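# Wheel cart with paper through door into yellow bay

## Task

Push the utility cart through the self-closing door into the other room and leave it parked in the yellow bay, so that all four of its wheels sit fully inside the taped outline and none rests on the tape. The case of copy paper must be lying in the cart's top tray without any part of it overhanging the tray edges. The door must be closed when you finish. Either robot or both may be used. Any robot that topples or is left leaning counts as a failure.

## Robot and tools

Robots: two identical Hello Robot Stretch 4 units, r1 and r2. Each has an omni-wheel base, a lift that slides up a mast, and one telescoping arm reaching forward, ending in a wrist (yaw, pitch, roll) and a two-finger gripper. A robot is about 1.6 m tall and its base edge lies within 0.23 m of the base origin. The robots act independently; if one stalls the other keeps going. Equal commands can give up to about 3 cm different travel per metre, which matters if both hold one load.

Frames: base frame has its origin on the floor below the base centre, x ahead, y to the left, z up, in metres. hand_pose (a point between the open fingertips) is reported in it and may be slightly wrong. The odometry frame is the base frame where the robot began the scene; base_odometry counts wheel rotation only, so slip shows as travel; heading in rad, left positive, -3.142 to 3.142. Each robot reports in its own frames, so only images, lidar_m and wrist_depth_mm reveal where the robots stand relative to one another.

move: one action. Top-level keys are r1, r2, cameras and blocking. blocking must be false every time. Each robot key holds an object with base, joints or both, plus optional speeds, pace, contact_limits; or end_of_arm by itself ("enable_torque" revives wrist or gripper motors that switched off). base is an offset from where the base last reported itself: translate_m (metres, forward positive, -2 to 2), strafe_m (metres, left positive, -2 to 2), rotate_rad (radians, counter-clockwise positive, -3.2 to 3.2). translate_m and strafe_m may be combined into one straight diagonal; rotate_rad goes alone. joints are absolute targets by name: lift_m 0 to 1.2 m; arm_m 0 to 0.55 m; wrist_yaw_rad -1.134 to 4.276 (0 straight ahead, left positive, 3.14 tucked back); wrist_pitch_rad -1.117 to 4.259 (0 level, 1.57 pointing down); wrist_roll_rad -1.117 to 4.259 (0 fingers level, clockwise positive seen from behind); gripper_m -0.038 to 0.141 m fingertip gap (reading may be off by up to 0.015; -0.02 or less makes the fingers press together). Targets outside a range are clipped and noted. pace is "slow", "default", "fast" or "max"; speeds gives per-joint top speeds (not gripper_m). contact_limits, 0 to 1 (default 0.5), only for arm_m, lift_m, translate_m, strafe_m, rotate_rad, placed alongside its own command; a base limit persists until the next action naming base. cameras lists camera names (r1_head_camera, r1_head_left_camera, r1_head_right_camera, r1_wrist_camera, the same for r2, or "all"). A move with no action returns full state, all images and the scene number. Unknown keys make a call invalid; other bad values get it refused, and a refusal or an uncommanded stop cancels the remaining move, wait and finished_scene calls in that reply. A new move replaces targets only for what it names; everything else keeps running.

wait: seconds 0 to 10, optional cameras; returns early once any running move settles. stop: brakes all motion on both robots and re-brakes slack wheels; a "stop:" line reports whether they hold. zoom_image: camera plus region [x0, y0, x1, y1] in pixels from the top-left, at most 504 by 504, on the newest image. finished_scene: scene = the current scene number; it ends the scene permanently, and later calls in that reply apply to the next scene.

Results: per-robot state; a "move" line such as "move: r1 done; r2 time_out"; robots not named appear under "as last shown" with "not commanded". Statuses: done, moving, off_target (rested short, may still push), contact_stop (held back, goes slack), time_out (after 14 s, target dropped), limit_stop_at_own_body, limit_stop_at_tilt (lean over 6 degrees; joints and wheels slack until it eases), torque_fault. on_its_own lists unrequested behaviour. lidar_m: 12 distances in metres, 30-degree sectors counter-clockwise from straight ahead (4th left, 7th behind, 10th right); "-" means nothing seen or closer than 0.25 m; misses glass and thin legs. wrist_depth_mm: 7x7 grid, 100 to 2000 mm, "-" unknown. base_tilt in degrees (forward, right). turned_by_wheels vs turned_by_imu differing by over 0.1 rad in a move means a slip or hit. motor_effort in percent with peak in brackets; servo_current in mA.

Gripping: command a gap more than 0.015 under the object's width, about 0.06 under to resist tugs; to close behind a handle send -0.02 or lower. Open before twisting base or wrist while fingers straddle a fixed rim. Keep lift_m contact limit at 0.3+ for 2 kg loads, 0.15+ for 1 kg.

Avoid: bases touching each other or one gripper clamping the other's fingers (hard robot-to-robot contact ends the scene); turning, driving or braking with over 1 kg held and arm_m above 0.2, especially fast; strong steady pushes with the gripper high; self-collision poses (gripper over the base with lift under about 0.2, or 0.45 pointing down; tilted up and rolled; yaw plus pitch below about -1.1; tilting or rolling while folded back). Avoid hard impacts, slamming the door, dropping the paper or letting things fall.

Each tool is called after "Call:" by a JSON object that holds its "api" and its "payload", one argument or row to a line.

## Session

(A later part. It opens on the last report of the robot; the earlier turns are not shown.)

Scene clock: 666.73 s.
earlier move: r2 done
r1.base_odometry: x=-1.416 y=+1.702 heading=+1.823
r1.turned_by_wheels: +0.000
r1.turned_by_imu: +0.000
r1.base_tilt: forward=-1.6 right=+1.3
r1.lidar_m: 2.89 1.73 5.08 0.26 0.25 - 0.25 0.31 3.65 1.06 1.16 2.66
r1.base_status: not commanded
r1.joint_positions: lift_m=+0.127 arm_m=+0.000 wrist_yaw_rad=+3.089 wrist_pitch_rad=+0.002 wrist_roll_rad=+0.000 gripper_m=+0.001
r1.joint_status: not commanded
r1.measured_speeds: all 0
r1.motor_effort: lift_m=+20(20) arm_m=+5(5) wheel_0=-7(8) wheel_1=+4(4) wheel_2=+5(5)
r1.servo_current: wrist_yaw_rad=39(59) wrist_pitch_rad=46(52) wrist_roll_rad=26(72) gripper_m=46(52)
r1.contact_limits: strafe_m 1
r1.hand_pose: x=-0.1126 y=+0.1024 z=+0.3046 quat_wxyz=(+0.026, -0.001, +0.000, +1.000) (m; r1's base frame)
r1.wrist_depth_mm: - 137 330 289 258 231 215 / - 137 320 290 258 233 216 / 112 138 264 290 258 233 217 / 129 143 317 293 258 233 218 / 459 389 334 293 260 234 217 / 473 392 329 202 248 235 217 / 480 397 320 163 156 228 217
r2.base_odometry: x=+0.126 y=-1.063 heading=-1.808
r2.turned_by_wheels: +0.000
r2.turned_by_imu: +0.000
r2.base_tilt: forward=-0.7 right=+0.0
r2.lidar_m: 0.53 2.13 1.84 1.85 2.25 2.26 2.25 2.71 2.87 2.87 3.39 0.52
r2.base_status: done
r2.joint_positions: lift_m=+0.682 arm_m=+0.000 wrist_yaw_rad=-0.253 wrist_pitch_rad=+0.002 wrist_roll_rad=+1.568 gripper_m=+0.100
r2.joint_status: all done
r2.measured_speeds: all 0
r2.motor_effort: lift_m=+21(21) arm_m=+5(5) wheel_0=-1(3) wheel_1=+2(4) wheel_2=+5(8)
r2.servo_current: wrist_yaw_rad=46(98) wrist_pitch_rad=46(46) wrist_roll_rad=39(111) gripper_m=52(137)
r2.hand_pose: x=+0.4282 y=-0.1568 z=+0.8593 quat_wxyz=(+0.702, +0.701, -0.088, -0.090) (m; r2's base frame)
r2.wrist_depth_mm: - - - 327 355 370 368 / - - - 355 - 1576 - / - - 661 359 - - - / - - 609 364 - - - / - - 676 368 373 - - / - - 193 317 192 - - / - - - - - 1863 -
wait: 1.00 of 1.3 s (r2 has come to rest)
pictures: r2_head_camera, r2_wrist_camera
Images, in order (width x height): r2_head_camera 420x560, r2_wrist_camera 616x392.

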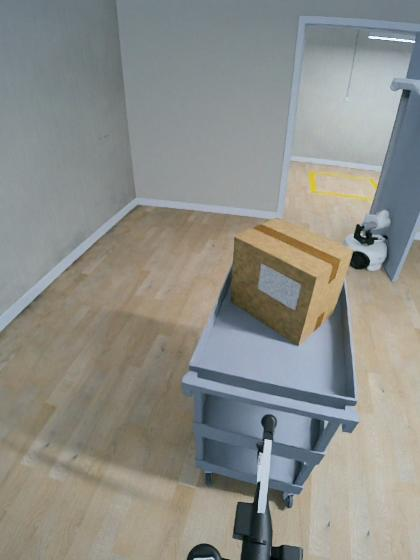

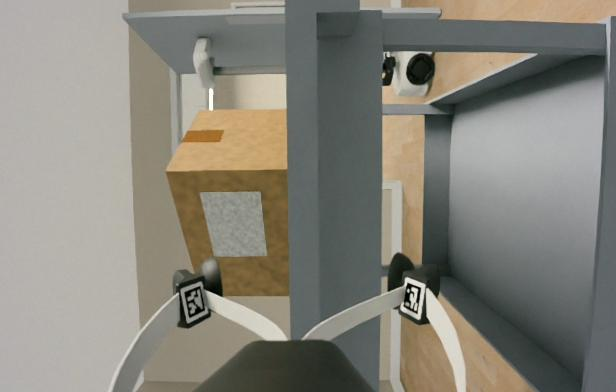

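Call:
{"api": "move", "payload": {
  "r2": {"base": {"translate_m": 0.131, "strafe_m": 0.008}, "pace": "slow", "contact_limits": {"translate_m": 0.3}},
  "blocking": false
}}

Call:
{"api": "wait", "payload": {
  "seconds": 2.2,
  "cameras": ["r2_wrist_camera"]
}}

Call:
{"api": "move", "payload": {
  "r2": {"joints": {"gripper_m": -0.038}},
  "blocking": false
}}

Call:
{"api": "wait", "payload": {
  "seconds": 2.5,
  "cameras": ["r2_wrist_camera", "r2_head_camera"]
}}

Scene clock: 678.90 s.
move: r2 moving
r1: as last shown
r1.lidar_m: 2.89 1.70 5.08 0.26 0.25 - 0.25 0.28 3.64 1.08 1.14 2.68
r1.servo_current: wrist_yaw_rad=59(59) wrist_pitch_rad=46(46) wrist_roll_rad=39(59) gripper_m=46(46)
r1.contact_limits: strafe_m 1
r1.wrist_depth_mm: - 137 332 290 258 232 215 / - 138 319 291 258 232 216 / 112 138 265 290 259 233 216 / 129 142 319 291 259 233 217 / 462 389 334 293 260 234 218 / 477 394 330 203 249 234 218 / 480 394 317 163 156 228 218
r2.base_odometry: x=+0.124 y=-1.075 heading=-1.808
r2.turned_by_wheels: +0.000
r2.turned_by_imu: +0.000
r2.base_tilt: forward=-0.7 right=+0.1
r2.lidar_m: 0.51 2.14 1.85 1.83 2.22 2.27 2.29 2.71 2.87 2.88 3.39 0.51
r2.base_status: translate_m moving; strafe_m moving
r2.joint_positions: lift_m=+0.682 arm_m=+0.000 wrist_yaw_rad=-0.253 wrist_pitch_rad=+0.002 wrist_roll_rad=+1.568 gripper_m=+0.100
r2.joint_status: not commanded
r2.measured_speeds: translate_m=+0.048 strafe_m=+0.003 rotate_rad=-0.001 lift_m=+0.000 arm_m=+0.000 wrist_yaw_rad=+0.000 wrist_pitch_rad=+0.000 wrist_roll_rad=+0.000
r2.motor_effort: lift_m=+21(21) arm_m=+5(5) wheel_0=+5(9) wheel_1=+6(7) wheel_2=-8(9)
r2.servo_current: wrist_yaw_rad=46(52) wrist_pitch_rad=39(46) wrist_roll_rad=46(59) gripper_m=52(59)
r2.contact_limits: translate_m 0.3
r2.hand_pose: x=+0.4282 y=-0.1568 z=+0.8593 quat_wxyz=(+0.702, +0.701, -0.088, -0.090) (m; r2's base frame)
r2.wrist_depth_mm: - - - 312 342 347 343 / - - - 345 - 1618 - / - - 647 349 349 931 - / - - 603 357 357 - - / - - 668 359 359 - - / - - 193 304 193 - - / - - - - - 1808 525
pictures: none

Scene clock: 681.00 s.
earlier move: r2 done
r1.base_odometry: x=-1.416 y=+1.702 heading=+1.823
r1.turned_by_wheels: +0.000
r1.turned_by_imu: +0.000
r1.base_tilt: forward=-1.6 right=+1.3
r1.lidar_m: 2.90 1.71 5.09 0.26 0.25 - 0.25 0.29 3.64 1.08 1.15 2.66
r1.base_status: not commanded
r1.joint_positions: lift_m=+0.127 arm_m=+0.000 wrist_yaw_rad=+3.089 wrist_pitch_rad=+0.002 wrist_roll_rad=+0.000 gripper_m=+0.001
r1.joint_status: not commanded
r1.measured_speeds: all 0
r1.motor_effort: lift_m=+20(20) arm_m=+5(5) wheel_0=-8(8) wheel_1=+4(4) wheel_2=+5(5)
r1.servo_current: wrist_yaw_rad=39(65) wrist_pitch_rad=39(52) wrist_roll_rad=46(65) gripper_m=46(52)
r1.contact_limits: strafe_m 1
r1.hand_pose: x=-0.1126 y=+0.1024 z=+0.3046 quat_wxyz=(+0.026, -0.001, +0.000, +1.000) (m; r1's base frame)
r1.wrist_depth_mm: - 137 330 287 259 232 216 / - 137 320 290 258 232 216 / 112 138 264 291 258 232 216 / 129 143 320 291 259 235 217 / 459 392 336 291 260 235 218 / 473 392 329 202 250 234 218 / 484 397 320 163 155 228 218
r2.base_odometry: x=+0.103 y=-1.192 heading=-1.808
r2.turned_by_wheels: +0.000
r2.turned_by_imu: +0.001
r2.base_tilt: forward=-0.7 right=+0.0
r2.lidar_m: 0.41 2.09 1.82 1.80 2.18 2.38 2.39 2.85 2.92 2.92 0.45 0.42
r2.base_status: done
r2.joint_positions: lift_m=+0.682 arm_m=+0.000 wrist_yaw_rad=-0.253 wrist_pitch_rad=+0.002 wrist_roll_rad=+1.568 gripper_m=+0.100
r2.joint_status: not commanded
r2.measured_speeds: all 0
r2.motor_effort: lift_m=+21(21) arm_m=+5(5) wheel_0=+3(12) wheel_1=+6(8) wheel_2=-6(11)
r2.servo_current: wrist_yaw_rad=39(59) wrist_pitch_rad=39(46) wrist_roll_rad=46(59) gripper_m=52(59)
r2.contact_limits: translate_m 0.3
r2.hand_pose: x=+0.4282 y=-0.1568 z=+0.8593 quat_wxyz=(+0.702, +0.701, -0.088, -0.090) (m; r2's base frame)
r2.wrist_depth_mm: - - - 176 234 1661 - / - - 591 179 238 788 - / - - 469 182 240 842 - / - - 517 185 244 842 - / - - 559 187 247 854 - / - - 195 189 193 - - / - - - - - 1863 484
wait: 2.10 of 2.2 s (r2 has come to rest)
pictures: r2_wrist_camera
Images, in order (width x height): r2_wrist_camera 616x392.

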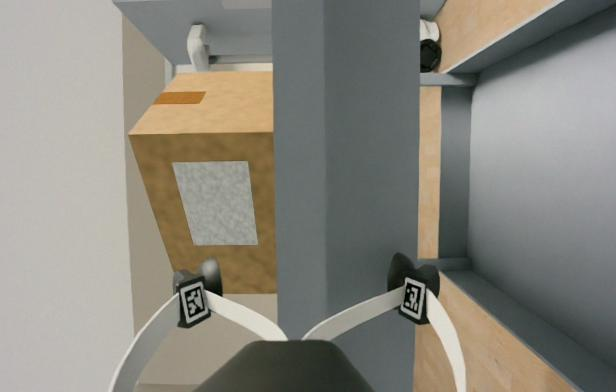

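Scene clock: 681.50 s.
move: r2 moving
r1: as last shown
r1.lidar_m: 2.91 1.72 5.08 0.25 0.25 - 0.25 0.28 3.63 1.04 1.13 2.67
r1.motor_effort: lift_m=+20(20) arm_m=+5(5) wheel_0=-7(8) wheel_1=+4(4) wheel_2=+5(5)
r1.servo_current: wrist_yaw_rad=46(46) wrist_pitch_rad=46(52) wrist_roll_rad=46(59) gripper_m=46(52)
r1.contact_limits: strafe_m 1
r1.wrist_depth_mm: - 137 330 290 257 232 215 / - 138 319 289 259 233 216 / 112 138 264 291 260 233 216 / 129 142 319 293 260 234 217 / 459 392 334 291 260 234 217 / 477 392 329 204 249 234 218 / 484 397 319 163 155 227 217
r2.base_odometry: x=+0.103 y=-1.192 heading=-1.808
r2.turned_by_wheels: +0.000
r2.turned_by_imu: +0.000
r2.base_tilt: forward=-0.7 right=+0.1
r2.lidar_m: 0.42 2.05 1.83 1.80 2.18 2.38 2.40 2.86 2.91 2.93 0.46 0.43
r2.base_status: not commanded
r2.joint_positions: lift_m=+0.682 arm_m=+0.000 wrist_yaw_rad=-0.253 wrist_pitch_rad=+0.002 wrist_roll_rad=+1.568 gripper_m=+0.083
r2.joint_status: gripper_m moving
r2.measured_speeds: all 0
r2.motor_effort: lift_m=+21(21) arm_m=+5(5) wheel_0=+3(3) wheel_1=+5(6) wheel_2=-6(6)
r2.servo_current: wrist_yaw_rad=52(52) wrist_pitch_rad=39(46) wrist_roll_rad=39(52) gripper_m=111(111)
r2.contact_limits: translate_m 0.3
r2.hand_pose: x=+0.4282 y=-0.1568 z=+0.8593 quat_wxyz=(+0.702, +0.701, -0.088, -0.090) (m; r2's base frame)
r2.wrist_depth_mm: - - - 176 234 1661 - / - - 591 179 237 788 - / - - 473 182 240 831 - / - - 504 185 245 842 - / - - 564 187 248 854 - / - - 196 190 190 - - / - - - - - 1661 484
pictures: none

Scene clock: 683.03 s.
earlier move: r2 done
r1.base_odometry: x=-1.416 y=+1.702 heading=+1.823
r1.turned_by_wheels: +0.000
r1.turned_by_imu: +0.000
r1.base_tilt: forward=-1.6 right=+1.3
r1.lidar_m: 2.89 1.75 5.10 0.26 0.25 - 0.25 0.28 3.65 1.08 1.14 2.67
r1.base_status: not commanded
r1.joint_positions: lift_m=+0.127 arm_m=+0.000 wrist_yaw_rad=+3.089 wrist_pitch_rad=+0.002 wrist_roll_rad=+0.000 gripper_m=+0.001
r1.joint_status: not commanded
r1.measured_speeds: all 0
r1.motor_effort: lift_m=+20(20) arm_m=+5(5) wheel_0=-7(8) wheel_1=+4(4) wheel_2=+5(5)
r1.servo_current: wrist_yaw_rad=52(65) wrist_pitch_rad=46(52) wrist_roll_rad=52(65) gripper_m=39(59)
r1.contact_limits: strafe_m 1
r1.hand_pose: x=-0.1126 y=+0.1024 z=+0.3046 quat_wxyz=(+0.026, -0.001, +0.000, +1.000) (m; r1's base frame)
r1.wrist_depth_mm: - 137 332 289 258 231 215 / - 137 319 291 258 232 216 / 112 138 263 290 258 232 216 / 129 143 319 293 259 233 217 / 459 387 332 291 259 234 217 / 477 394 329 202 249 235 218 / 480 394 317 164 156 227 216
r2.base_odometry: x=+0.103 y=-1.192 heading=-1.808
r2.turned_by_wheels: +0.000
r2.turned_by_imu: +0.000
r2.base_tilt: forward=-0.7 right=+0.0
r2.lidar_m: 0.37 2.06 1.83 1.80 2.18 2.38 2.37 2.85 2.93 2.93 0.44 0.38
r2.base_status: not commanded
r2.joint_positions: lift_m=+0.682 arm_m=+0.000 wrist_yaw_rad=-0.252 wrist_pitch_rad=+0.002 wrist_roll_rad=+1.568 gripper_m=-0.037
r2.joint_status: all done
r2.measured_speeds: all 0
r2.motor_effort: lift_m=+21(21) arm_m=+5(5) wheel_0=+2(4) wheel_1=+5(6) wheel_2=-4(7)
r2.servo_current: wrist_yaw_rad=52(59) wrist_pitch_rad=39(46) wrist_roll_rad=46(59) gripper_m=117(306)
r2.contact_limits: translate_m 0.3
r2.hand_pose: x=+0.4284 y=-0.1564 z=+0.8593 quat_wxyz=(+0.702, +0.701, -0.088, -0.090) (m; r2's base frame)
r2.wrist_depth_mm: - - - 158 215 1661 - / - - 564 160 218 - - / - 469 452 163 221 - - / - - 492 165 224 - - / - - 549 167 228 - - / - - 183 169 178 - - / - - - - 234 1499 496
wait: 1.53 of 2.5 s (r2 has come to rest)
pictures: r2_head_camera, r2_wrist_camera
Images, in order (width x height): r2_head_camera 420x560, r2_wrist_camera 616x392.

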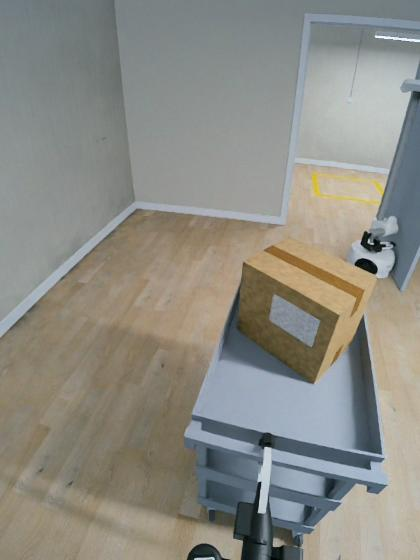

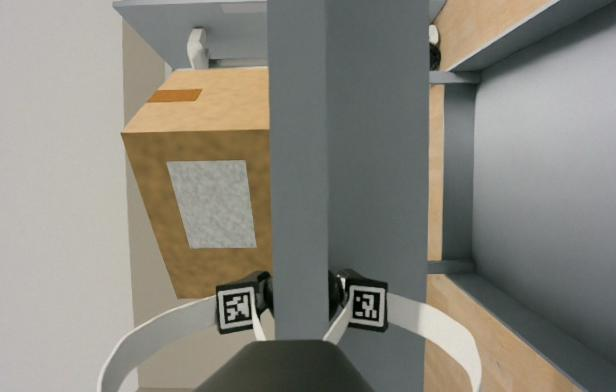

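Call:
{"api": "move", "payload": {
  "r2": {"base": {"translate_m": 0.388, "strafe_m": -0.095}, "pace": "slow", "contact_limits": {"translate_m": 0.7}},
  "blocking": false
}}

Call:
{"api": "wait", "payload": {
  "seconds": 4.0,
  "cameras": ["r2_head_camera"]
}}

Call:
{"api": "wait", "payload": {
  "seconds": 0.5,
  "cameras": ["r2_head_camera"]
}}

Scene clock: 694.30 s.
move: r2 moving
r1: as last shown
r1.base_tilt: forward=-1.5 right=+1.3
r1.lidar_m: 2.91 1.72 5.10 0.28 0.25 - 0.25 0.29 3.64 1.06 1.17 2.68
r1.motor_effort: lift_m=+20(20) arm_m=+5(5) wheel_0=-7(7) wheel_1=+4(4) wheel_2=+5(5)
r1.servo_current: wrist_yaw_rad=52(59) wrist_pitch_rad=39(52) wrist_roll_rad=52(72) gripper_m=52(52)
r1.contact_limits: strafe_m 1
r1.wrist_depth_mm: - 137 329 290 258 233 216 / - 138 319 290 258 232 216 / 112 138 263 290 258 232 216 / 129 143 322 291 259 233 217 / 462 389 334 291 259 234 216 / 480 394 329 203 250 236 217 / 480 397 317 164 155 227 218
r2.base_odometry: x=+0.097 y=-1.204 heading=-1.808
r2.turned_by_wheels: +0.000
r2.turned_by_imu: +0.000
r2.base_tilt: forward=-0.7 right=+0.1
r2.lidar_m: 0.39 2.07 1.83 1.79 2.19 2.39 2.40 2.84 2.92 2.90 0.44 0.41
r2.base_status: translate_m moving; strafe_m moving
r2.joint_positions: lift_m=+0.682 arm_m=+0.000 wrist_yaw_rad=-0.252 wrist_pitch_rad=+0.002 wrist_roll_rad=+1.568 gripper_m=-0.037
r2.joint_status: not commanded
r2.measured_speeds: translate_m=+0.047 strafe_m=-0.012 rotate_rad=-0.004 lift_m=+0.000 arm_m=+0.000 wrist_yaw_rad=+0.000 wrist_pitch_rad=+0.000 wrist_roll_rad=+0.000
r2.motor_effort: lift_m=+21(21) arm_m=+5(5) wheel_0=+11(13) wheel_1=+5(7) wheel_2=-8(13)
r2.servo_current: wrist_yaw_rad=39(59) wrist_pitch_rad=39(46) wrist_roll_rad=59(59) gripper_m=104(124)
r2.contact_limits: translate_m 0.7
r2.hand_pose: x=+0.4284 y=-0.1565 z=+0.8593 quat_wxyz=(+0.702, +0.701, -0.088, -0.090) (m; r2's base frame)
r2.wrist_depth_mm: - - - 157 215 1661 - / - - 549 159 218 - - / - 462 452 162 221 - - / - - 496 164 224 820 - / - - 554 167 228 - - / - - 184 169 178 - - / - - - - - 1618 492
pictures: none

Scene clock: 698.30 s.
earlier move: r2 moving
r1.base_odometry: x=-1.416 y=+1.702 heading=+1.823
r1.turned_by_wheels: +0.000
r1.turned_by_imu: +0.000
r1.base_tilt: forward=-1.6 right=+1.3
r1.lidar_m: 1.62 1.38 5.08 0.25 0.25 - 0.25 0.30 3.65 1.07 1.14 2.66
r1.base_status: not commanded
r1.joint_positions: lift_m=+0.127 arm_m=+0.000 wrist_yaw_rad=+3.089 wrist_pitch_rad=+0.002 wrist_roll_rad=+0.000 gripper_m=+0.001
r1.joint_status: not commanded
r1.measured_speeds: all 0
r1.motor_effort: lift_m=+20(20) arm_m=+5(5) wheel_0=-7(8) wheel_1=+4(4) wheel_2=+5(5)
r1.servo_current: wrist_yaw_rad=39(72) wrist_pitch_rad=46(52) wrist_roll_rad=59(72) gripper_m=46(52)
r1.contact_limits: strafe_m 1
r1.hand_pose: x=-0.1126 y=+0.1024 z=+0.3046 quat_wxyz=(+0.026, -0.001, +0.000, +1.000) (m; r1's base frame)
r1.wrist_depth_mm: - 137 330 289 257 232 215 / - 137 319 290 258 233 217 / 112 138 264 291 259 232 216 / 129 142 320 294 259 234 217 / 459 389 332 293 259 234 218 / 477 392 329 203 249 235 218 / 480 394 317 164 155 229 218
r2.base_odometry: x=-0.075 y=-1.537 heading=-1.808
r2.turned_by_wheels: +0.000
r2.turned_by_imu: +0.003
r2.base_tilt: forward=-0.6 right=+0.1
r2.lidar_m: 0.38 2.08 1.81 1.80 2.13 2.74 2.78 3.29 2.95 2.96 0.49 0.42
r2.base_status: translate_m moving; strafe_m moving
r2.joint_positions: lift_m=+0.682 arm_m=+0.000 wrist_yaw_rad=-0.249 wrist_pitch_rad=+0.002 wrist_roll_rad=+1.568 gripper_m=-0.037
r2.joint_status: not commanded
r2.measured_speeds: translate_m=+0.047 strafe_m=-0.011 rotate_rad=-0.001 lift_m=+0.000 arm_m=+0.000 wrist_yaw_rad=+0.000 wrist_pitch_rad=+0.000 wrist_roll_rad=+0.000
r2.motor_effort: lift_m=+21(21) arm_m=+5(5) wheel_0=+3(15) wheel_1=+4(7) wheel_2=-4(13)
r2.servo_current: wrist_yaw_rad=52(59) wrist_pitch_rad=33(52) wrist_roll_rad=46(59) gripper_m=98(124)
r2.contact_limits: translate_m 0.7
r2.hand_pose: x=+0.4288 y=-0.1558 z=+0.8593 quat_wxyz=(+0.702, +0.701, -0.087, -0.089) (m; r2's base frame)
r2.wrist_depth_mm: - - - 171 233 1708 492 / - - - 171 232 768 - / - - 488 170 231 820 - / - - 477 170 230 831 - / - - 525 170 229 831 - / - - 186 170 178 - - / - - - - 230 - 496
wait: 4.00 s; no rest
pictures: r2_head_camera
Images, in order (width x height): r2_head_camera 420x560.

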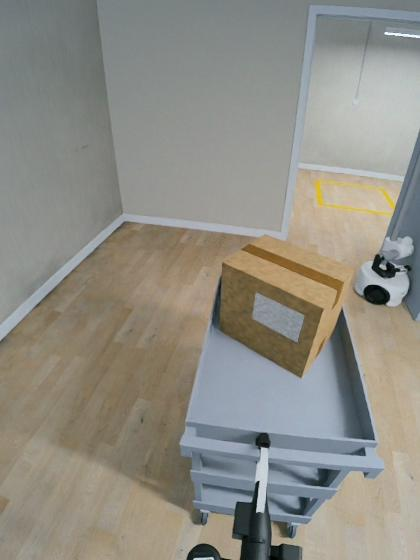

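Scene clock: 698.80 s.
earlier move: r2 moving
r1.base_odometry: x=-1.416 y=+1.702 heading=+1.823
r1.turned_by_wheels: +0.000
r1.turned_by_imu: +0.000
r1.base_tilt: forward=-1.5 right=+1.3
r1.lidar_m: 1.58 1.39 5.08 0.27 0.25 - 0.25 0.29 3.63 1.06 1.16 2.66
r1.base_status: not commanded
r1.joint_positions: lift_m=+0.127 arm_m=+0.000 wrist_yaw_rad=+3.089 wrist_pitch_rad=+0.002 wrist_roll_rad=+0.000 gripper_m=+0.001
r1.joint_status: not commanded
r1.measured_speeds: all 0
r1.motor_effort: lift_m=+20(20) arm_m=+5(5) wheel_0=-7(8) wheel_1=+4(4) wheel_2=+5(5)
r1.servo_current: wrist_yaw_rad=39(72) wrist_pitch_rad=46(52) wrist_roll_rad=39(72) gripper_m=59(59)
r1.contact_limits: strafe_m 1
r1.hand_pose: x=-0.1126 y=+0.1024 z=+0.3046 quat_wxyz=(+0.026, -0.001, +0.000, +1.000) (m; r1's base frame)
r1.wrist_depth_mm: - 137 332 290 257 232 215 / - 137 319 291 258 231 217 / 112 138 264 291 258 233 216 / 129 142 320 291 262 234 218 / 459 392 332 293 260 234 218 / 480 392 327 203 249 236 219 / 480 394 317 164 155 227 218
r2.base_odometry: x=-0.080 y=-1.547 heading=-1.808
r2.turned_by_wheels: +0.000
r2.turned_by_imu: +0.000
r2.base_tilt: forward=-0.7 right=+0.0
r2.lidar_m: 0.39 2.06 1.80 1.79 2.15 2.78 2.79 3.28 2.95 2.94 0.48 0.41
r2.base_status: translate_m moving; strafe_m moving
r2.joint_positions: lift_m=+0.682 arm_m=+0.000 wrist_yaw_rad=-0.249 wrist_pitch_rad=+0.002 wrist_roll_rad=+1.568 gripper_m=-0.037
r2.joint_status: not commanded
r2.measured_speeds: all 0
r2.motor_effort: lift_m=+21(21) arm_m=+5(5) wheel_0=+6(15) wheel_1=+5(7) wheel_2=-5(13)
r2.servo_current: wrist_yaw_rad=59(59) wrist_pitch_rad=39(52) wrist_roll_rad=39(59) gripper_m=104(124)
r2.contact_limits: translate_m 0.7
r2.hand_pose: x=+0.4288 y=-0.1558 z=+0.8593 quat_wxyz=(+0.702, +0.701, -0.087, -0.089) (m; r2's base frame)
r2.wrist_depth_mm: - - - 172 232 1618 492 / - - - 171 232 759 - / - - 492 171 231 820 - / - - 480 170 230 820 - / - - 521 170 231 831 - / - - 185 170 178 - - / - - - - 229 - -
wait: 0.50 s; no rest
pictures: r2_head_camera
Images, in order (width x height): r2_head_camera 420x560.

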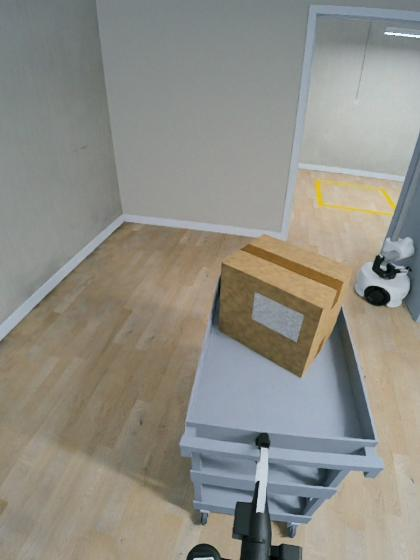

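Call:
{"api": "move", "payload": {
  "r2": {"base": {"translate_m": 0.05, "strafe_m": 0.19}, "joints": {"wrist_yaw_rad": -0.45}, "speeds": {"wrist_yaw_rad": 0.15}, "pace": "slow", "contact_limits": {"translate_m": 0.7}},
  "blocking": false
}}

Call:
{"api": "wait", "payload": {
  "seconds": 2.7,
  "cameras": ["r2_head_camera"]
}}

Call:
{"api": "wait", "payload": {
  "seconds": 0.3,
  "cameras": ["r2_head_camera"]
}}

Scene clock: 725.93 s.
earlier move: r2 done
move: r2 moving
r1: as last shown
r1.lidar_m: 1.61 1.41 5.08 0.26 0.25 - 0.25 0.30 3.65 1.07 1.15 2.69
r1.motor_effort: lift_m=+20(20) arm_m=+5(5) wheel_0=-8(8) wheel_1=+4(4) wheel_2=+5(5)
r1.servo_current: wrist_yaw_rad=59(59) wrist_pitch_rad=39(46) wrist_roll_rad=52(52) gripper_m=52(52)
r1.contact_limits: strafe_m 1
r1.wrist_depth_mm: - 137 330 289 258 232 215 / - 137 317 290 258 232 216 / 112 138 264 290 259 233 216 / 129 142 319 291 258 233 216 / 462 392 332 294 260 234 218 / 477 392 327 202 249 234 218 / 480 399 319 164 156 228 217
r2.base_odometry: x=-0.069 y=-1.553 heading=-1.808
r2.turned_by_wheels: +0.000
r2.turned_by_imu: +0.000
r2.base_tilt: forward=-0.7 right=+0.1
r2.lidar_m: 0.37 2.06 1.80 1.81 2.10 2.79 2.78 3.29 2.94 2.95 0.45 0.40
r2.base_status: translate_m moving; strafe_m moving
r2.joint_positions: lift_m=+0.682 arm_m=+0.000 wrist_yaw_rad=-0.300 wrist_pitch_rad=+0.002 wrist_roll_rad=+1.568 gripper_m=-0.037
r2.joint_status: wrist_yaw_rad moving
r2.measured_speeds: translate_m=+0.012 strafe_m=+0.049 rotate_rad=+0.001 lift_m=+0.000 arm_m=+0.000 wrist_yaw_rad=-0.166 wrist_pitch_rad=+0.000 wrist_roll_rad=+0.000
r2.motor_effort: lift_m=+21(21) arm_m=+5(5) wheel_0=-5(10) wheel_1=+8(10) wheel_2=-6(6)
r2.servo_current: wrist_yaw_rad=59(91) wrist_pitch_rad=39(46) wrist_roll_rad=46(59) gripper_m=104(111)
r2.contact_limits: translate_m 0.7
r2.hand_pose: x=+0.4205 y=-0.1687 z=+0.8593 quat_wxyz=(+0.700, +0.698, -0.105, -0.107) (m; r2's base frame)
r2.wrist_depth_mm: - - - 178 239 1661 1138 / - - - 177 236 1661 - / - - 530 175 235 831 - / - - 473 174 233 842 - / - - 512 172 232 831 - / - - 186 170 177 - - / - - - - 228 - -
pictures: none

Scene clock: 728.63 s.
earlier move: r2 done
r1.base_odometry: x=-1.416 y=+1.702 heading=+1.823
r1.turned_by_wheels: +0.000
r1.turned_by_imu: +0.000
r1.base_tilt: forward=-1.5 right=+1.3
r1.lidar_m: 1.61 1.46 5.08 0.26 0.25 - 0.25 0.29 3.65 1.08 1.16 2.68
r1.base_status: not commanded
r1.joint_positions: lift_m=+0.127 arm_m=+0.000 wrist_yaw_rad=+3.089 wrist_pitch_rad=+0.002 wrist_roll_rad=+0.000 gripper_m=+0.001
r1.joint_status: not commanded
r1.measured_speeds: all 0
r1.motor_effort: lift_m=+20(20) arm_m=+5(5) wheel_0=-7(8) wheel_1=+4(4) wheel_2=+5(5)
r1.servo_current: wrist_yaw_rad=39(65) wrist_pitch_rad=39(52) wrist_roll_rad=59(65) gripper_m=46(59)
r1.contact_limits: strafe_m 1
r1.hand_pose: x=-0.1126 y=+0.1024 z=+0.3046 quat_wxyz=(+0.026, -0.001, +0.000, +1.000) (m; r1's base frame)
r1.wrist_depth_mm: - 137 330 291 258 231 215 / - 138 319 289 258 232 216 / 112 138 265 291 258 233 217 / 129 143 322 293 260 234 217 / 459 389 334 293 262 234 217 / 477 392 329 202 249 233 217 / 484 397 319 164 156 228 219
r2.base_odometry: x=+0.092 y=-1.640 heading=-1.808
r2.turned_by_wheels: +0.000
r2.turned_by_imu: +0.000
r2.base_tilt: forward=-0.7 right=+0.1
r2.lidar_m: 0.38 1.84 1.62 1.63 1.90 2.77 2.79 3.30 3.14 3.14 0.40 0.38
r2.base_status: done
r2.joint_positions: lift_m=+0.682 arm_m=+0.000 wrist_yaw_rad=-0.450 wrist_pitch_rad=+0.002 wrist_roll_rad=+1.568 gripper_m=-0.037
r2.joint_status: all done
r2.measured_speeds: all 0
r2.motor_effort: lift_m=+21(21) arm_m=+5(5) wheel_0=-6(12) wheel_1=+5(10) wheel_2=-4(10)
r2.servo_current: wrist_yaw_rad=52(117) wrist_pitch_rad=39(46) wrist_roll_rad=52(59) gripper_m=98(111)
r2.contact_limits: translate_m 0.7
r2.hand_pose: x=+0.3924 y=-0.2042 z=+0.8593 quat_wxyz=(+0.690, +0.689, -0.157, -0.159) (m; r2's base frame)
r2.wrist_depth_mm: - - - 172 233 1661 517 / - - - 172 232 759 - / - - 477 171 232 842 - / - - 484 171 231 831 - / - - 530 171 231 - - / - - 185 170 178 - - / - - - - 231 1576 484
wait: 2.70 s; at rest by 2.67 s
pictures: r2_head_camera
Images, in order (width x height): r2_head_camera 420x560.

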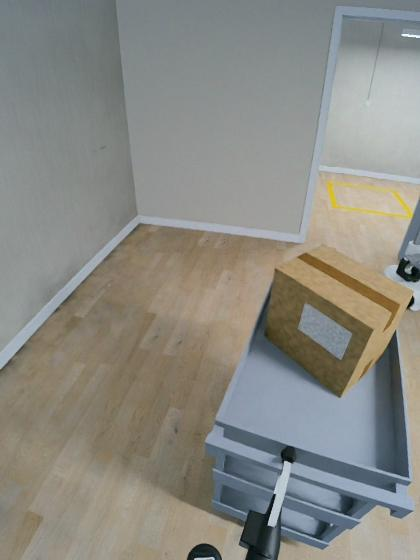

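Scene clock: 728.93 s.
r1.base_odometry: x=-1.416 y=+1.702 heading=+1.823
r1.turned_by_wheels: +0.000
r1.turned_by_imu: +0.000
r1.base_tilt: forward=-1.6 right=+1.3
r1.lidar_m: 1.59 1.47 5.08 0.25 0.25 - 0.25 0.30 3.65 1.09 1.16 2.69
r1.base_status: not commanded
r1.joint_positions: lift_m=+0.127 arm_m=+0.000 wrist_yaw_rad=+3.089 wrist_pitch_rad=+0.002 wrist_roll_rad=+0.000 gripper_m=+0.001
r1.joint_status: not commanded
r1.measured_speeds: all 0
r1.motor_effort: lift_m=+20(20) arm_m=+5(5) wheel_0=-7(8) wheel_1=+4(4) wheel_2=+5(5)
r1.servo_current: wrist_yaw_rad=46(65) wrist_pitch_rad=39(52) wrist_roll_rad=46(65) gripper_m=52(59)
r1.contact_limits: strafe_m 1
r1.hand_pose: x=-0.1126 y=+0.1024 z=+0.3046 quat_wxyz=(+0.026, -0.001, +0.000, +1.000) (m; r1's base frame)
r1.wrist_depth_mm: - 137 330 290 257 231 215 / - 138 319 293 259 233 216 / 112 138 263 293 258 233 217 / 129 142 320 293 259 234 217 / 455 392 332 290 262 234 217 / 480 392 329 203 249 234 218 / 484 394 315 164 156 228 218
r2.base_odometry: x=+0.092 y=-1.640 heading=-1.808
r2.turned_by_wheels: +0.000
r2.turned_by_imu: +0.000
r2.base_tilt: forward=-0.6 right=+0.1
r2.lidar_m: 0.40 1.83 1.61 1.60 1.90 2.78 2.79 3.29 3.14 3.15 0.40 0.37
r2.base_status: done
r2.joint_positions: lift_m=+0.682 arm_m=+0.000 wrist_yaw_rad=-0.450 wrist_pitch_rad=+0.002 wrist_roll_rad=+1.568 gripper_m=-0.037
r2.joint_status: all done
r2.measured_speeds: all 0
r2.motor_effort: lift_m=+21(21) arm_m=+5(5) wheel_0=-5(12) wheel_1=+5(10) wheel_2=-4(10)
r2.servo_current: wrist_yaw_rad=46(117) wrist_pitch_rad=39(46) wrist_roll_rad=46(59) gripper_m=104(111)
r2.contact_limits: translate_m 0.7
r2.hand_pose: x=+0.3924 y=-0.2042 z=+0.8593 quat_wxyz=(+0.690, +0.689, -0.157, -0.159) (m; r2's base frame)
r2.wrist_depth_mm: - - - 172 231 1661 525 / - - - 171 232 759 - / - - 477 171 232 842 - / - - 480 171 231 842 - / - - 525 172 231 - - / - - 185 170 177 - - / - - - - 231 1618 484
wait: 0.30 s; at rest by 0.27 s
pictures: r2_head_camera
Images, in order (width x height): r2_head_camera 420x560.

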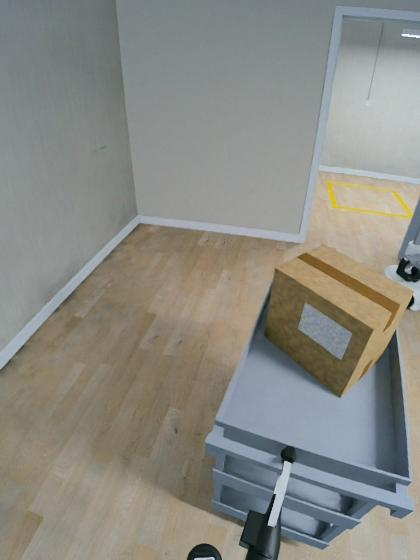

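Call:
{"api": "move", "payload": {
  "r2": {"base": {"translate_m": 0.459, "strafe_m": -0.188}, "joints": {"wrist_yaw_rad": -0.70}, "speeds": {"wrist_yaw_rad": 0.1}, "pace": "slow", "contact_limits": {"translate_m": 0.7}},
  "blocking": false
}}

Call:
{"api": "wait", "payload": {
  "seconds": 5.3
}}

Call:
{"api": "wait", "payload": {
  "seconds": 0.3,
  "cameras": ["r2_head_camera", "r1_head_left_camera"]
}}

Scene clock: 751.17 s.
move: r2 moving
r1: as last shown
r1.lidar_m: 1.57 1.44 5.08 0.27 0.25 - 0.25 0.30 3.65 1.06 1.16 2.68
r1.servo_current: wrist_yaw_rad=39(52) wrist_pitch_rad=46(52) wrist_roll_rad=59(65) gripper_m=46(52)
r1.contact_limits: strafe_m 1
r1.wrist_depth_mm: - 137 330 289 257 232 214 / - 138 320 290 258 232 216 / 112 138 265 291 259 233 217 / 129 143 322 293 259 234 216 / 459 392 332 293 259 234 219 / 480 394 327 203 247 235 218 / 480 394 319 164 156 228 217
r2.base_odometry: x=+0.085 y=-1.651 heading=-1.808
r2.turned_by_wheels: +0.000
r2.turned_by_imu: +0.001
r2.base_tilt: forward=-0.7 right=+0.0
r2.lidar_m: 0.38 1.85 1.61 1.61 1.88 2.80 2.81 3.30 3.15 3.11 0.39 0.36
r2.base_status: translate_m moving; strafe_m moving
r2.joint_positions: lift_m=+0.682 arm_m=+0.000 wrist_yaw_rad=-0.493 wrist_pitch_rad=+0.002 wrist_roll_rad=+1.568 gripper_m=-0.037
r2.joint_status: wrist_yaw_rad moving
r2.measured_speeds: translate_m=+0.050 strafe_m=-0.021 rotate_rad=+0.000 lift_m=+0.000 arm_m=+0.000 wrist_yaw_rad=-0.118 wrist_pitch_rad=+0.000 wrist_roll_rad=+0.000
r2.motor_effort: lift_m=+21(21) arm_m=+5(5) wheel_0=+7(13) wheel_1=+4(7) wheel_2=-13(13)
r2.servo_current: wrist_yaw_rad=59(85) wrist_pitch_rad=39(46) wrist_roll_rad=46(59) gripper_m=98(104)
r2.contact_limits: translate_m 0.7
r2.hand_pose: x=+0.3835 y=-0.2135 z=+0.8593 quat_wxyz=(+0.686, +0.685, -0.171, -0.174) (m; r2's base frame)
r2.wrist_depth_mm: - - - 179 241 1661 1138 / - - - 178 238 1808 - / - - 525 176 236 820 - / - - 477 175 235 831 - / - - 517 174 232 - - / - - 185 170 178 - - / - - - - 228 1576 -
pictures: none

Scene clock: 756.47 s.
earlier move: r2 moving
r1.base_odometry: x=-1.416 y=+1.702 heading=+1.823
r1.turned_by_wheels: +0.000
r1.turned_by_imu: +0.000
r1.base_tilt: forward=-1.6 right=+1.3
r1.lidar_m: 1.11 1.21 5.09 0.28 0.25 - 0.25 0.27 3.64 1.09 1.15 2.67
r1.base_status: not commanded
r1.joint_positions: lift_m=+0.127 arm_m=+0.000 wrist_yaw_rad=+3.089 wrist_pitch_rad=+0.002 wrist_roll_rad=+0.000 gripper_m=+0.001
r1.joint_status: not commanded
r1.measured_speeds: all 0
r1.motor_effort: lift_m=+20(20) arm_m=+5(5) wheel_0=-7(8) wheel_1=+4(4) wheel_2=+5(5)
r1.servo_current: wrist_yaw_rad=46(65) wrist_pitch_rad=46(52) wrist_roll_rad=52(78) gripper_m=46(59)
r1.contact_limits: strafe_m 1
r1.hand_pose: x=-0.1126 y=+0.1024 z=+0.3046 quat_wxyz=(+0.026, -0.001, +0.000, +1.000) (m; r1's base frame)
r1.wrist_depth_mm: - 138 329 289 259 231 216 / - 138 320 290 258 233 216 / 112 138 264 291 259 233 217 / 129 143 322 293 260 233 217 / 462 387 332 293 259 234 217 / 477 394 329 202 247 235 217 / 480 394 317 164 156 229 217
r2.base_odometry: x=-0.198 y=-2.042 heading=-1.808
r2.turned_by_wheels: +0.000
r2.turned_by_imu: +0.001
r2.base_tilt: forward=-0.7 right=+0.0
r2.lidar_m: 0.28 1.87 1.66 1.65 1.97 3.25 3.27 3.50 3.09 3.10 0.39 0.30
r2.base_status: translate_m moving; strafe_m moving
r2.joint_positions: lift_m=+0.682 arm_m=+0.000 wrist_yaw_rad=-0.702 wrist_pitch_rad=+0.002 wrist_roll_rad=+1.568 gripper_m=-0.037
r2.joint_status: all done
r2.measured_speeds: translate_m=+0.010 strafe_m=-0.004 rotate_rad=+0.000 lift_m=+0.000 arm_m=+0.000 wrist_yaw_rad=+0.000 wrist_pitch_rad=+0.000 wrist_roll_rad=+0.000
r2.motor_effort: lift_m=+21(21) arm_m=+5(5) wheel_0=+5(13) wheel_1=+4(8) wheel_2=-7(14)
r2.servo_current: wrist_yaw_rad=39(130) wrist_pitch_rad=39(52) wrist_roll_rad=46(65) gripper_m=104(111)
r2.contact_limits: translate_m 0.7
r2.hand_pose: x=+0.3347 y=-0.2529 z=+0.8593 quat_wxyz=(+0.665, +0.663, -0.242, -0.244) (m; r2's base frame)
r2.wrist_depth_mm: - - - 340 - 1661 1160 / - - - 276 375 387 392 / - - - 238 325 1576 504 / - - - 210 276 1708 - / - - - 188 248 778 - / - - 185 164 177 - - / - - 462 - 210 - -
wait: 5.30 s; no rest
pictures: none

Scene clock: 756.77 s.
earlier move: r2 moving
r1.base_odometry: x=-1.416 y=+1.702 heading=+1.823
r1.turned_by_wheels: +0.000
r1.turned_by_imu: +0.000
r1.base_tilt: forward=-1.6 right=+1.3
r1.lidar_m: 1.10 1.20 5.08 0.27 0.25 - 0.25 0.30 3.65 1.07 1.17 2.68
r1.base_status: not commanded
r1.joint_positions: lift_m=+0.127 arm_m=+0.000 wrist_yaw_rad=+3.089 wrist_pitch_rad=+0.002 wrist_roll_rad=+0.000 gripper_m=+0.001
r1.joint_status: not commanded
r1.measured_speeds: all 0
r1.motor_effort: lift_m=+20(20) arm_m=+5(5) wheel_0=-7(8) wheel_1=+4(4) wheel_2=+5(5)
r1.servo_current: wrist_yaw_rad=39(65) wrist_pitch_rad=33(52) wrist_roll_rad=52(78) gripper_m=46(59)
r1.contact_limits: strafe_m 1
r1.hand_pose: x=-0.1126 y=+0.1024 z=+0.3046 quat_wxyz=(+0.026, -0.001, +0.000, +1.000) (m; r1's base frame)
r1.wrist_depth_mm: - 137 330 290 258 232 215 / - 138 319 291 258 233 216 / 112 138 265 293 258 233 216 / 129 143 320 293 259 234 217 / 462 392 334 293 259 235 218 / 480 392 325 204 249 235 218 / 484 394 315 163 156 228 218
r2.base_odometry: x=-0.198 y=-2.042 heading=-1.808
r2.turned_by_wheels: +0.000
r2.turned_by_imu: +0.000
r2.base_tilt: forward=-0.7 right=+0.1
r2.lidar_m: 0.30 1.89 1.67 1.66 1.96 3.25 3.29 3.52 3.10 3.09 0.41 0.31
r2.base_status: translate_m moving; strafe_m moving
r2.joint_positions: lift_m=+0.682 arm_m=+0.000 wrist_yaw_rad=-0.702 wrist_pitch_rad=+0.002 wrist_roll_rad=+1.568 gripper_m=-0.037
r2.joint_status: all done
r2.measured_speeds: all 0
r2.motor_effort: lift_m=+21(21) arm_m=+4(5) wheel_0=+6(13) wheel_1=+5(8) wheel_2=-7(14)
r2.servo_current: wrist_yaw_rad=46(130) wrist_pitch_rad=39(52) wrist_roll_rad=33(65) gripper_m=104(111)
r2.contact_limits: translate_m 0.7
r2.hand_pose: x=+0.3347 y=-0.2529 z=+0.8593 quat_wxyz=(+0.665, +0.663, -0.242, -0.244) (m; r2's base frame)
r2.wrist_depth_mm: - - - 342 - 1708 1138 / - - - 273 375 392 392 / - - - 238 325 1618 504 / - - - 211 276 1756 - / - - - 188 248 778 - / - - 185 164 177 - - / - - 459 - 208 - -
wait: 0.30 s; no rest
pictures: r1_head_left_camera, r2_head_camera
Images, in order (width x height): r1_head_left_camera 420x672, r2_head_camera 420x560.

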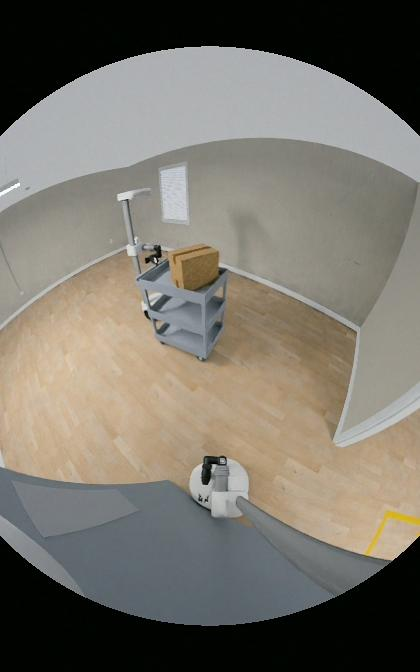

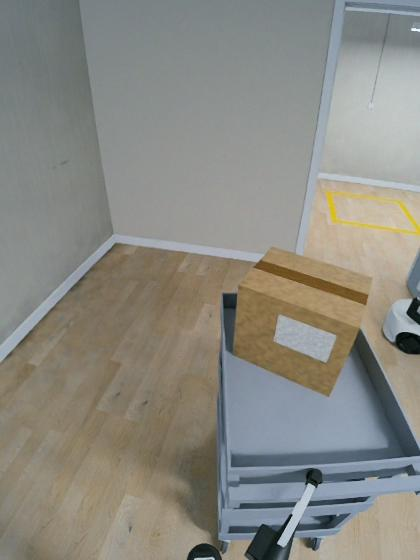

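Call:
{"api": "move", "payload": {
  "r2": {"base": {"translate_m": -0.631, "strafe_m": -0.169}, "joints": {"wrist_yaw_rad": -0.27}, "speeds": {"wrist_yaw_rad": 0.1}, "pace": "slow"},
  "blocking": false
}}

Call:
{"api": "wait", "payload": {
  "seconds": 7.0
}}

Call:
{"api": "move", "payload": {
  "r2": {"base": {"translate_m": -0.868, "strafe_m": 0.24}, "pace": "slow"},
  "blocking": false,
  "cameras": ["r2_head_camera"]
}}

Call:
{"api": "wait", "payload": {
  "seconds": 9.5,
  "cameras": ["r2_head_camera"]
}}

Scene clock: 774.87 s.
earlier move: r2 done
move: r2 moving
r1: as last shown
r1.base_tilt: forward=-1.5 right=+1.3
r1.lidar_m: 1.10 1.21 5.09 0.27 0.25 - 0.25 0.31 3.65 1.08 1.14 2.66
r1.servo_current: wrist_yaw_rad=59(59) wrist_pitch_rad=46(52) wrist_roll_rad=39(59) gripper_m=39(52)
r1.contact_limits: strafe_m 1
r1.wrist_depth_mm: - 137 330 289 256 232 215 / - 138 317 291 258 233 216 / 112 138 264 293 258 232 216 / 129 142 320 291 259 234 216 / 459 392 334 290 260 234 217 / 477 392 329 202 249 236 218 / 480 397 317 163 156 228 218
r2.base_odometry: x=-0.199 y=-2.029 heading=-1.808
r2.turned_by_wheels: +0.000
r2.turned_by_imu: +0.000
r2.base_tilt: forward=-0.7 right=+0.0
r2.lidar_m: 0.27 1.92 1.66 1.65 1.95 3.24 3.27 3.54 3.09 3.10 0.40 0.32
r2.base_status: translate_m moving; strafe_m moving
r2.joint_positions: lift_m=+0.682 arm_m=+0.000 wrist_yaw_rad=-0.660 wrist_pitch_rad=+0.002 wrist_roll_rad=+1.568 gripper_m=-0.037
r2.joint_status: wrist_yaw_rad moving
r2.measured_speeds: translate_m=-0.047 strafe_m=-0.012 rotate_rad=+0.001 lift_m=+0.000 arm_m=+0.000 wrist_yaw_rad=+0.121 wrist_pitch_rad=+0.000 wrist_roll_rad=+0.000
r2.motor_effort: lift_m=+21(21) arm_m=+4(5) wheel_0=-6(10) wheel_1=-8(8) wheel_2=+8(8)
r2.servo_current: wrist_yaw_rad=46(72) wrist_pitch_rad=39(46) wrist_roll_rad=46(59) gripper_m=98(104)
r2.hand_pose: x=+0.3450 y=-0.2459 z=+0.8593 quat_wxyz=(+0.670, +0.668, -0.228, -0.230) (m; r2's base frame)
r2.wrist_depth_mm: - - - 342 - 1537 1160 / - - - 264 368 384 387 / - - - 232 309 1576 492 / - - - 206 270 1808 - / - - - 188 246 842 - / - - 185 165 175 - - / - - 462 - 210 - -
pictures: none

Scene clock: 781.87 s.
earlier move: r2 moving
r1.base_odometry: x=-1.416 y=+1.702 heading=+1.823
r1.turned_by_wheels: +0.000
r1.turned_by_imu: +0.000
r1.base_tilt: forward=-1.6 right=+1.3
r1.lidar_m: 2.89 1.46 5.07 0.27 0.25 - 0.25 0.29 3.65 1.05 1.16 2.68
r1.base_status: not commanded
r1.joint_positions: lift_m=+0.127 arm_m=+0.000 wrist_yaw_rad=+3.089 wrist_pitch_rad=+0.002 wrist_roll_rad=+0.000 gripper_m=+0.001
r1.joint_status: not commanded
r1.measured_speeds: all 0
r1.motor_effort: lift_m=+20(20) arm_m=+5(5) wheel_0=-7(8) wheel_1=+4(4) wheel_2=+5(5)
r1.servo_current: wrist_yaw_rad=52(72) wrist_pitch_rad=39(52) wrist_roll_rad=39(72) gripper_m=46(59)
r1.contact_limits: strafe_m 1
r1.hand_pose: x=-0.1126 y=+0.1024 z=+0.3046 quat_wxyz=(+0.026, -0.001, +0.000, +1.000) (m; r1's base frame)
r1.wrist_depth_mm: - 137 332 290 257 232 215 / - 137 320 291 258 233 217 / 112 138 263 291 259 233 216 / 129 143 319 291 259 234 216 / 455 392 334 293 260 235 218 / 473 394 330 203 249 234 217 / 484 394 319 164 156 229 217
r2.base_odometry: x=-0.214 y=-1.389 heading=-1.808
r2.turned_by_wheels: +0.001
r2.turned_by_imu: +0.002
r2.base_tilt: forward=-0.7 right=+0.1
r2.lidar_m: 0.31 2.26 1.98 2.00 2.36 2.72 2.69 3.13 2.71 2.75 3.25 0.42
r2.base_status: translate_m moving; strafe_m moving
r2.joint_positions: lift_m=+0.682 arm_m=+0.000 wrist_yaw_rad=-0.267 wrist_pitch_rad=+0.002 wrist_roll_rad=+1.568 gripper_m=-0.037
r2.joint_status: all done
r2.measured_speeds: translate_m=-0.002 strafe_m=+0.000 rotate_rad=+0.000 lift_m=+0.000 arm_m=+0.000 wrist_yaw_rad=+0.000 wrist_pitch_rad=+0.000 wrist_roll_rad=+0.000
r2.motor_effort: lift_m=+21(21) arm_m=+5(5) wheel_0=+2(12) wheel_1=-5(9) wheel_2=+7(12)
r2.servo_current: wrist_yaw_rad=52(130) wrist_pitch_rad=39(52) wrist_roll_rad=39(65) gripper_m=104(104)
r2.hand_pose: x=+0.4259 y=-0.1605 z=+0.8593 quat_wxyz=(+0.702, +0.700, -0.093, -0.095) (m; r2's base frame)
r2.wrist_depth_mm: - - - 320 347 357 359 / - - - 297 319 1708 1229 / - - - 217 287 1708 517 / - - - 200 260 778 - / - - 480 186 243 831 - / - - 186 168 178 - - / - - 488 - 214 - -
wait: 7.00 s; no rest
pictures: none

Scene clock: 782.37 s.
earlier move: r2 done
move: r2 moving
r1: as last shown
r1.lidar_m: 2.90 1.48 5.08 0.26 0.25 - 0.25 0.30 3.65 1.08 1.14 2.67
r1.motor_effort: lift_m=+20(20) arm_m=+4(5) wheel_0=-7(8) wheel_1=+4(4) wheel_2=+5(5)
r1.servo_current: wrist_yaw_rad=52(72) wrist_pitch_rad=39(46) wrist_roll_rad=46(59) gripper_m=46(52)
r1.contact_limits: strafe_m 1
r1.wrist_depth_mm: - 137 332 289 258 233 214 / - 137 319 293 258 232 216 / 112 138 264 291 259 232 216 / 129 142 322 293 258 234 217 / 462 389 336 291 259 233 217 / 480 397 327 203 249 234 217 / 484 394 319 164 156 229 217
r2.base_odometry: x=-0.208 y=-1.378 heading=-1.808
r2.turned_by_wheels: +0.000
r2.turned_by_imu: +0.000
r2.base_tilt: forward=-0.7 right=+0.1
r2.lidar_m: 0.34 2.26 2.01 2.02 2.35 2.71 2.72 3.14 2.73 2.74 3.27 0.43
r2.base_status: translate_m moving; strafe_m moving
r2.joint_positions: lift_m=+0.682 arm_m=+0.000 wrist_yaw_rad=-0.267 wrist_pitch_rad=+0.002 wrist_roll_rad=+1.568 gripper_m=-0.037
r2.joint_status: not commanded
r2.measured_speeds: translate_m=-0.048 strafe_m=+0.013 rotate_rad=-0.001 lift_m=+0.000 arm_m=+0.000 wrist_yaw_rad=+0.000 wrist_pitch_rad=+0.000 wrist_roll_rad=+0.000
r2.motor_effort: lift_m=+21(21) arm_m=+5(5) wheel_0=-7(9) wheel_1=-4(5) wheel_2=+11(14)
r2.servo_current: wrist_yaw_rad=46(59) wrist_pitch_rad=46(46) wrist_roll_rad=46(59) gripper_m=98(104)
r2.hand_pose: x=+0.4259 y=-0.1605 z=+0.8593 quat_wxyz=(+0.702, +0.700, -0.093, -0.095) (m; r2's base frame)
r2.wrist_depth_mm: - - - 320 347 353 357 / - - - 298 320 1708 1138 / - - - 218 287 1661 517 / - - - 201 260 798 - / - - 477 186 243 842 - / - - 185 168 176 - - / - - 488 - 213 - -
pictures: r2_head_camera
Images, in order (width x height): r2_head_camera 420x560.

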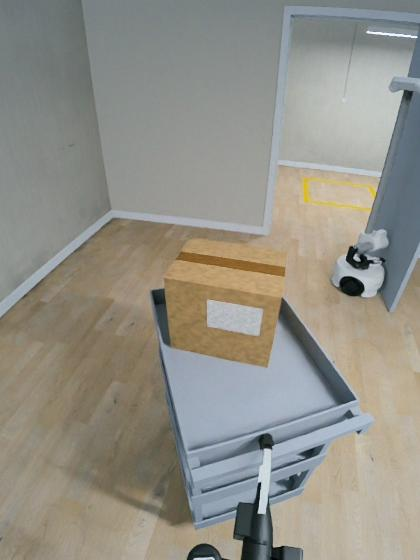

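Scene clock: 791.87 s.
earlier move: r2 moving
r1.base_odometry: x=-1.416 y=+1.702 heading=+1.823
r1.turned_by_wheels: +0.000
r1.turned_by_imu: -0.001
r1.base_tilt: forward=-1.6 right=+1.3
r1.lidar_m: 2.93 2.28 5.08 0.26 0.25 - 0.25 0.30 3.64 1.08 1.13 2.68
r1.base_status: not commanded
r1.joint_positions: lift_m=+0.127 arm_m=+0.000 wrist_yaw_rad=+3.089 wrist_pitch_rad=+0.002 wrist_roll_rad=+0.000 gripper_m=+0.001
r1.joint_status: not commanded
r1.measured_speeds: all 0
r1.motor_effort: lift_m=+20(20) arm_m=+5(5) wheel_0=-7(8) wheel_1=+4(4) wheel_2=+5(5)
r1.servo_current: wrist_yaw_rad=46(72) wrist_pitch_rad=39(52) wrist_roll_rad=65(72) gripper_m=46(52)
r1.contact_limits: strafe_m 1
r1.hand_pose: x=-0.1126 y=+0.1024 z=+0.3046 quat_wxyz=(+0.026, -0.001, +0.000, +1.000) (m; r1's base frame)
r1.wrist_depth_mm: - 137 330 289 257 232 214 / - 138 320 293 259 231 216 / 112 138 264 291 257 233 216 / 129 142 319 293 259 234 216 / 459 392 334 293 260 233 217 / 477 392 327 202 248 235 216 / 477 397 317 164 155 228 218
r2.base_odometry: x=+0.223 y=-0.602 heading=-1.808
r2.turned_by_wheels: +0.000
r2.turned_by_imu: -0.002
r2.base_tilt: forward=-0.7 right=+0.0
r2.lidar_m: 0.31 2.33 1.99 1.98 2.08 1.82 1.82 2.18 2.73 2.72 3.21 0.43
r2.base_status: translate_m moving; strafe_m moving
r2.joint_positions: lift_m=+0.682 arm_m=+0.000 wrist_yaw_rad=-0.270 wrist_pitch_rad=+0.002 wrist_roll_rad=+1.568 gripper_m=-0.037
r2.joint_status: not commanded
r2.measured_speeds: all 0
r2.motor_effort: lift_m=+21(21) arm_m=+4(5) wheel_0=-6(13) wheel_1=-4(8) wheel_2=+3(14)
r2.servo_current: wrist_yaw_rad=46(65) wrist_pitch_rad=33(52) wrist_roll_rad=46(59) gripper_m=98(111)
r2.hand_pose: x=+0.4255 y=-0.1611 z=+0.8593 quat_wxyz=(+0.701, +0.700, -0.094, -0.096) (m; r2's base frame)
r2.wrist_depth_mm: - - - 325 364 1366 1060 / - - - 310 338 1576 462 / - - - 224 298 1708 496 / - - - 204 265 1756 - / - - 500 186 244 831 - / - - 184 167 176 - - / - - 477 - 211 - -
wait: 9.50 s; no rest
pictures: r2_head_camera
Images, in order (width x height): r2_head_camera 420x560.

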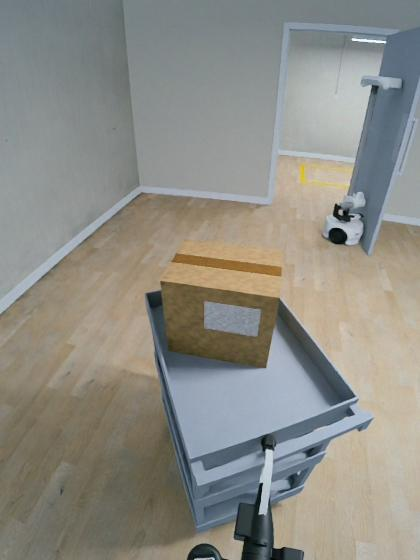

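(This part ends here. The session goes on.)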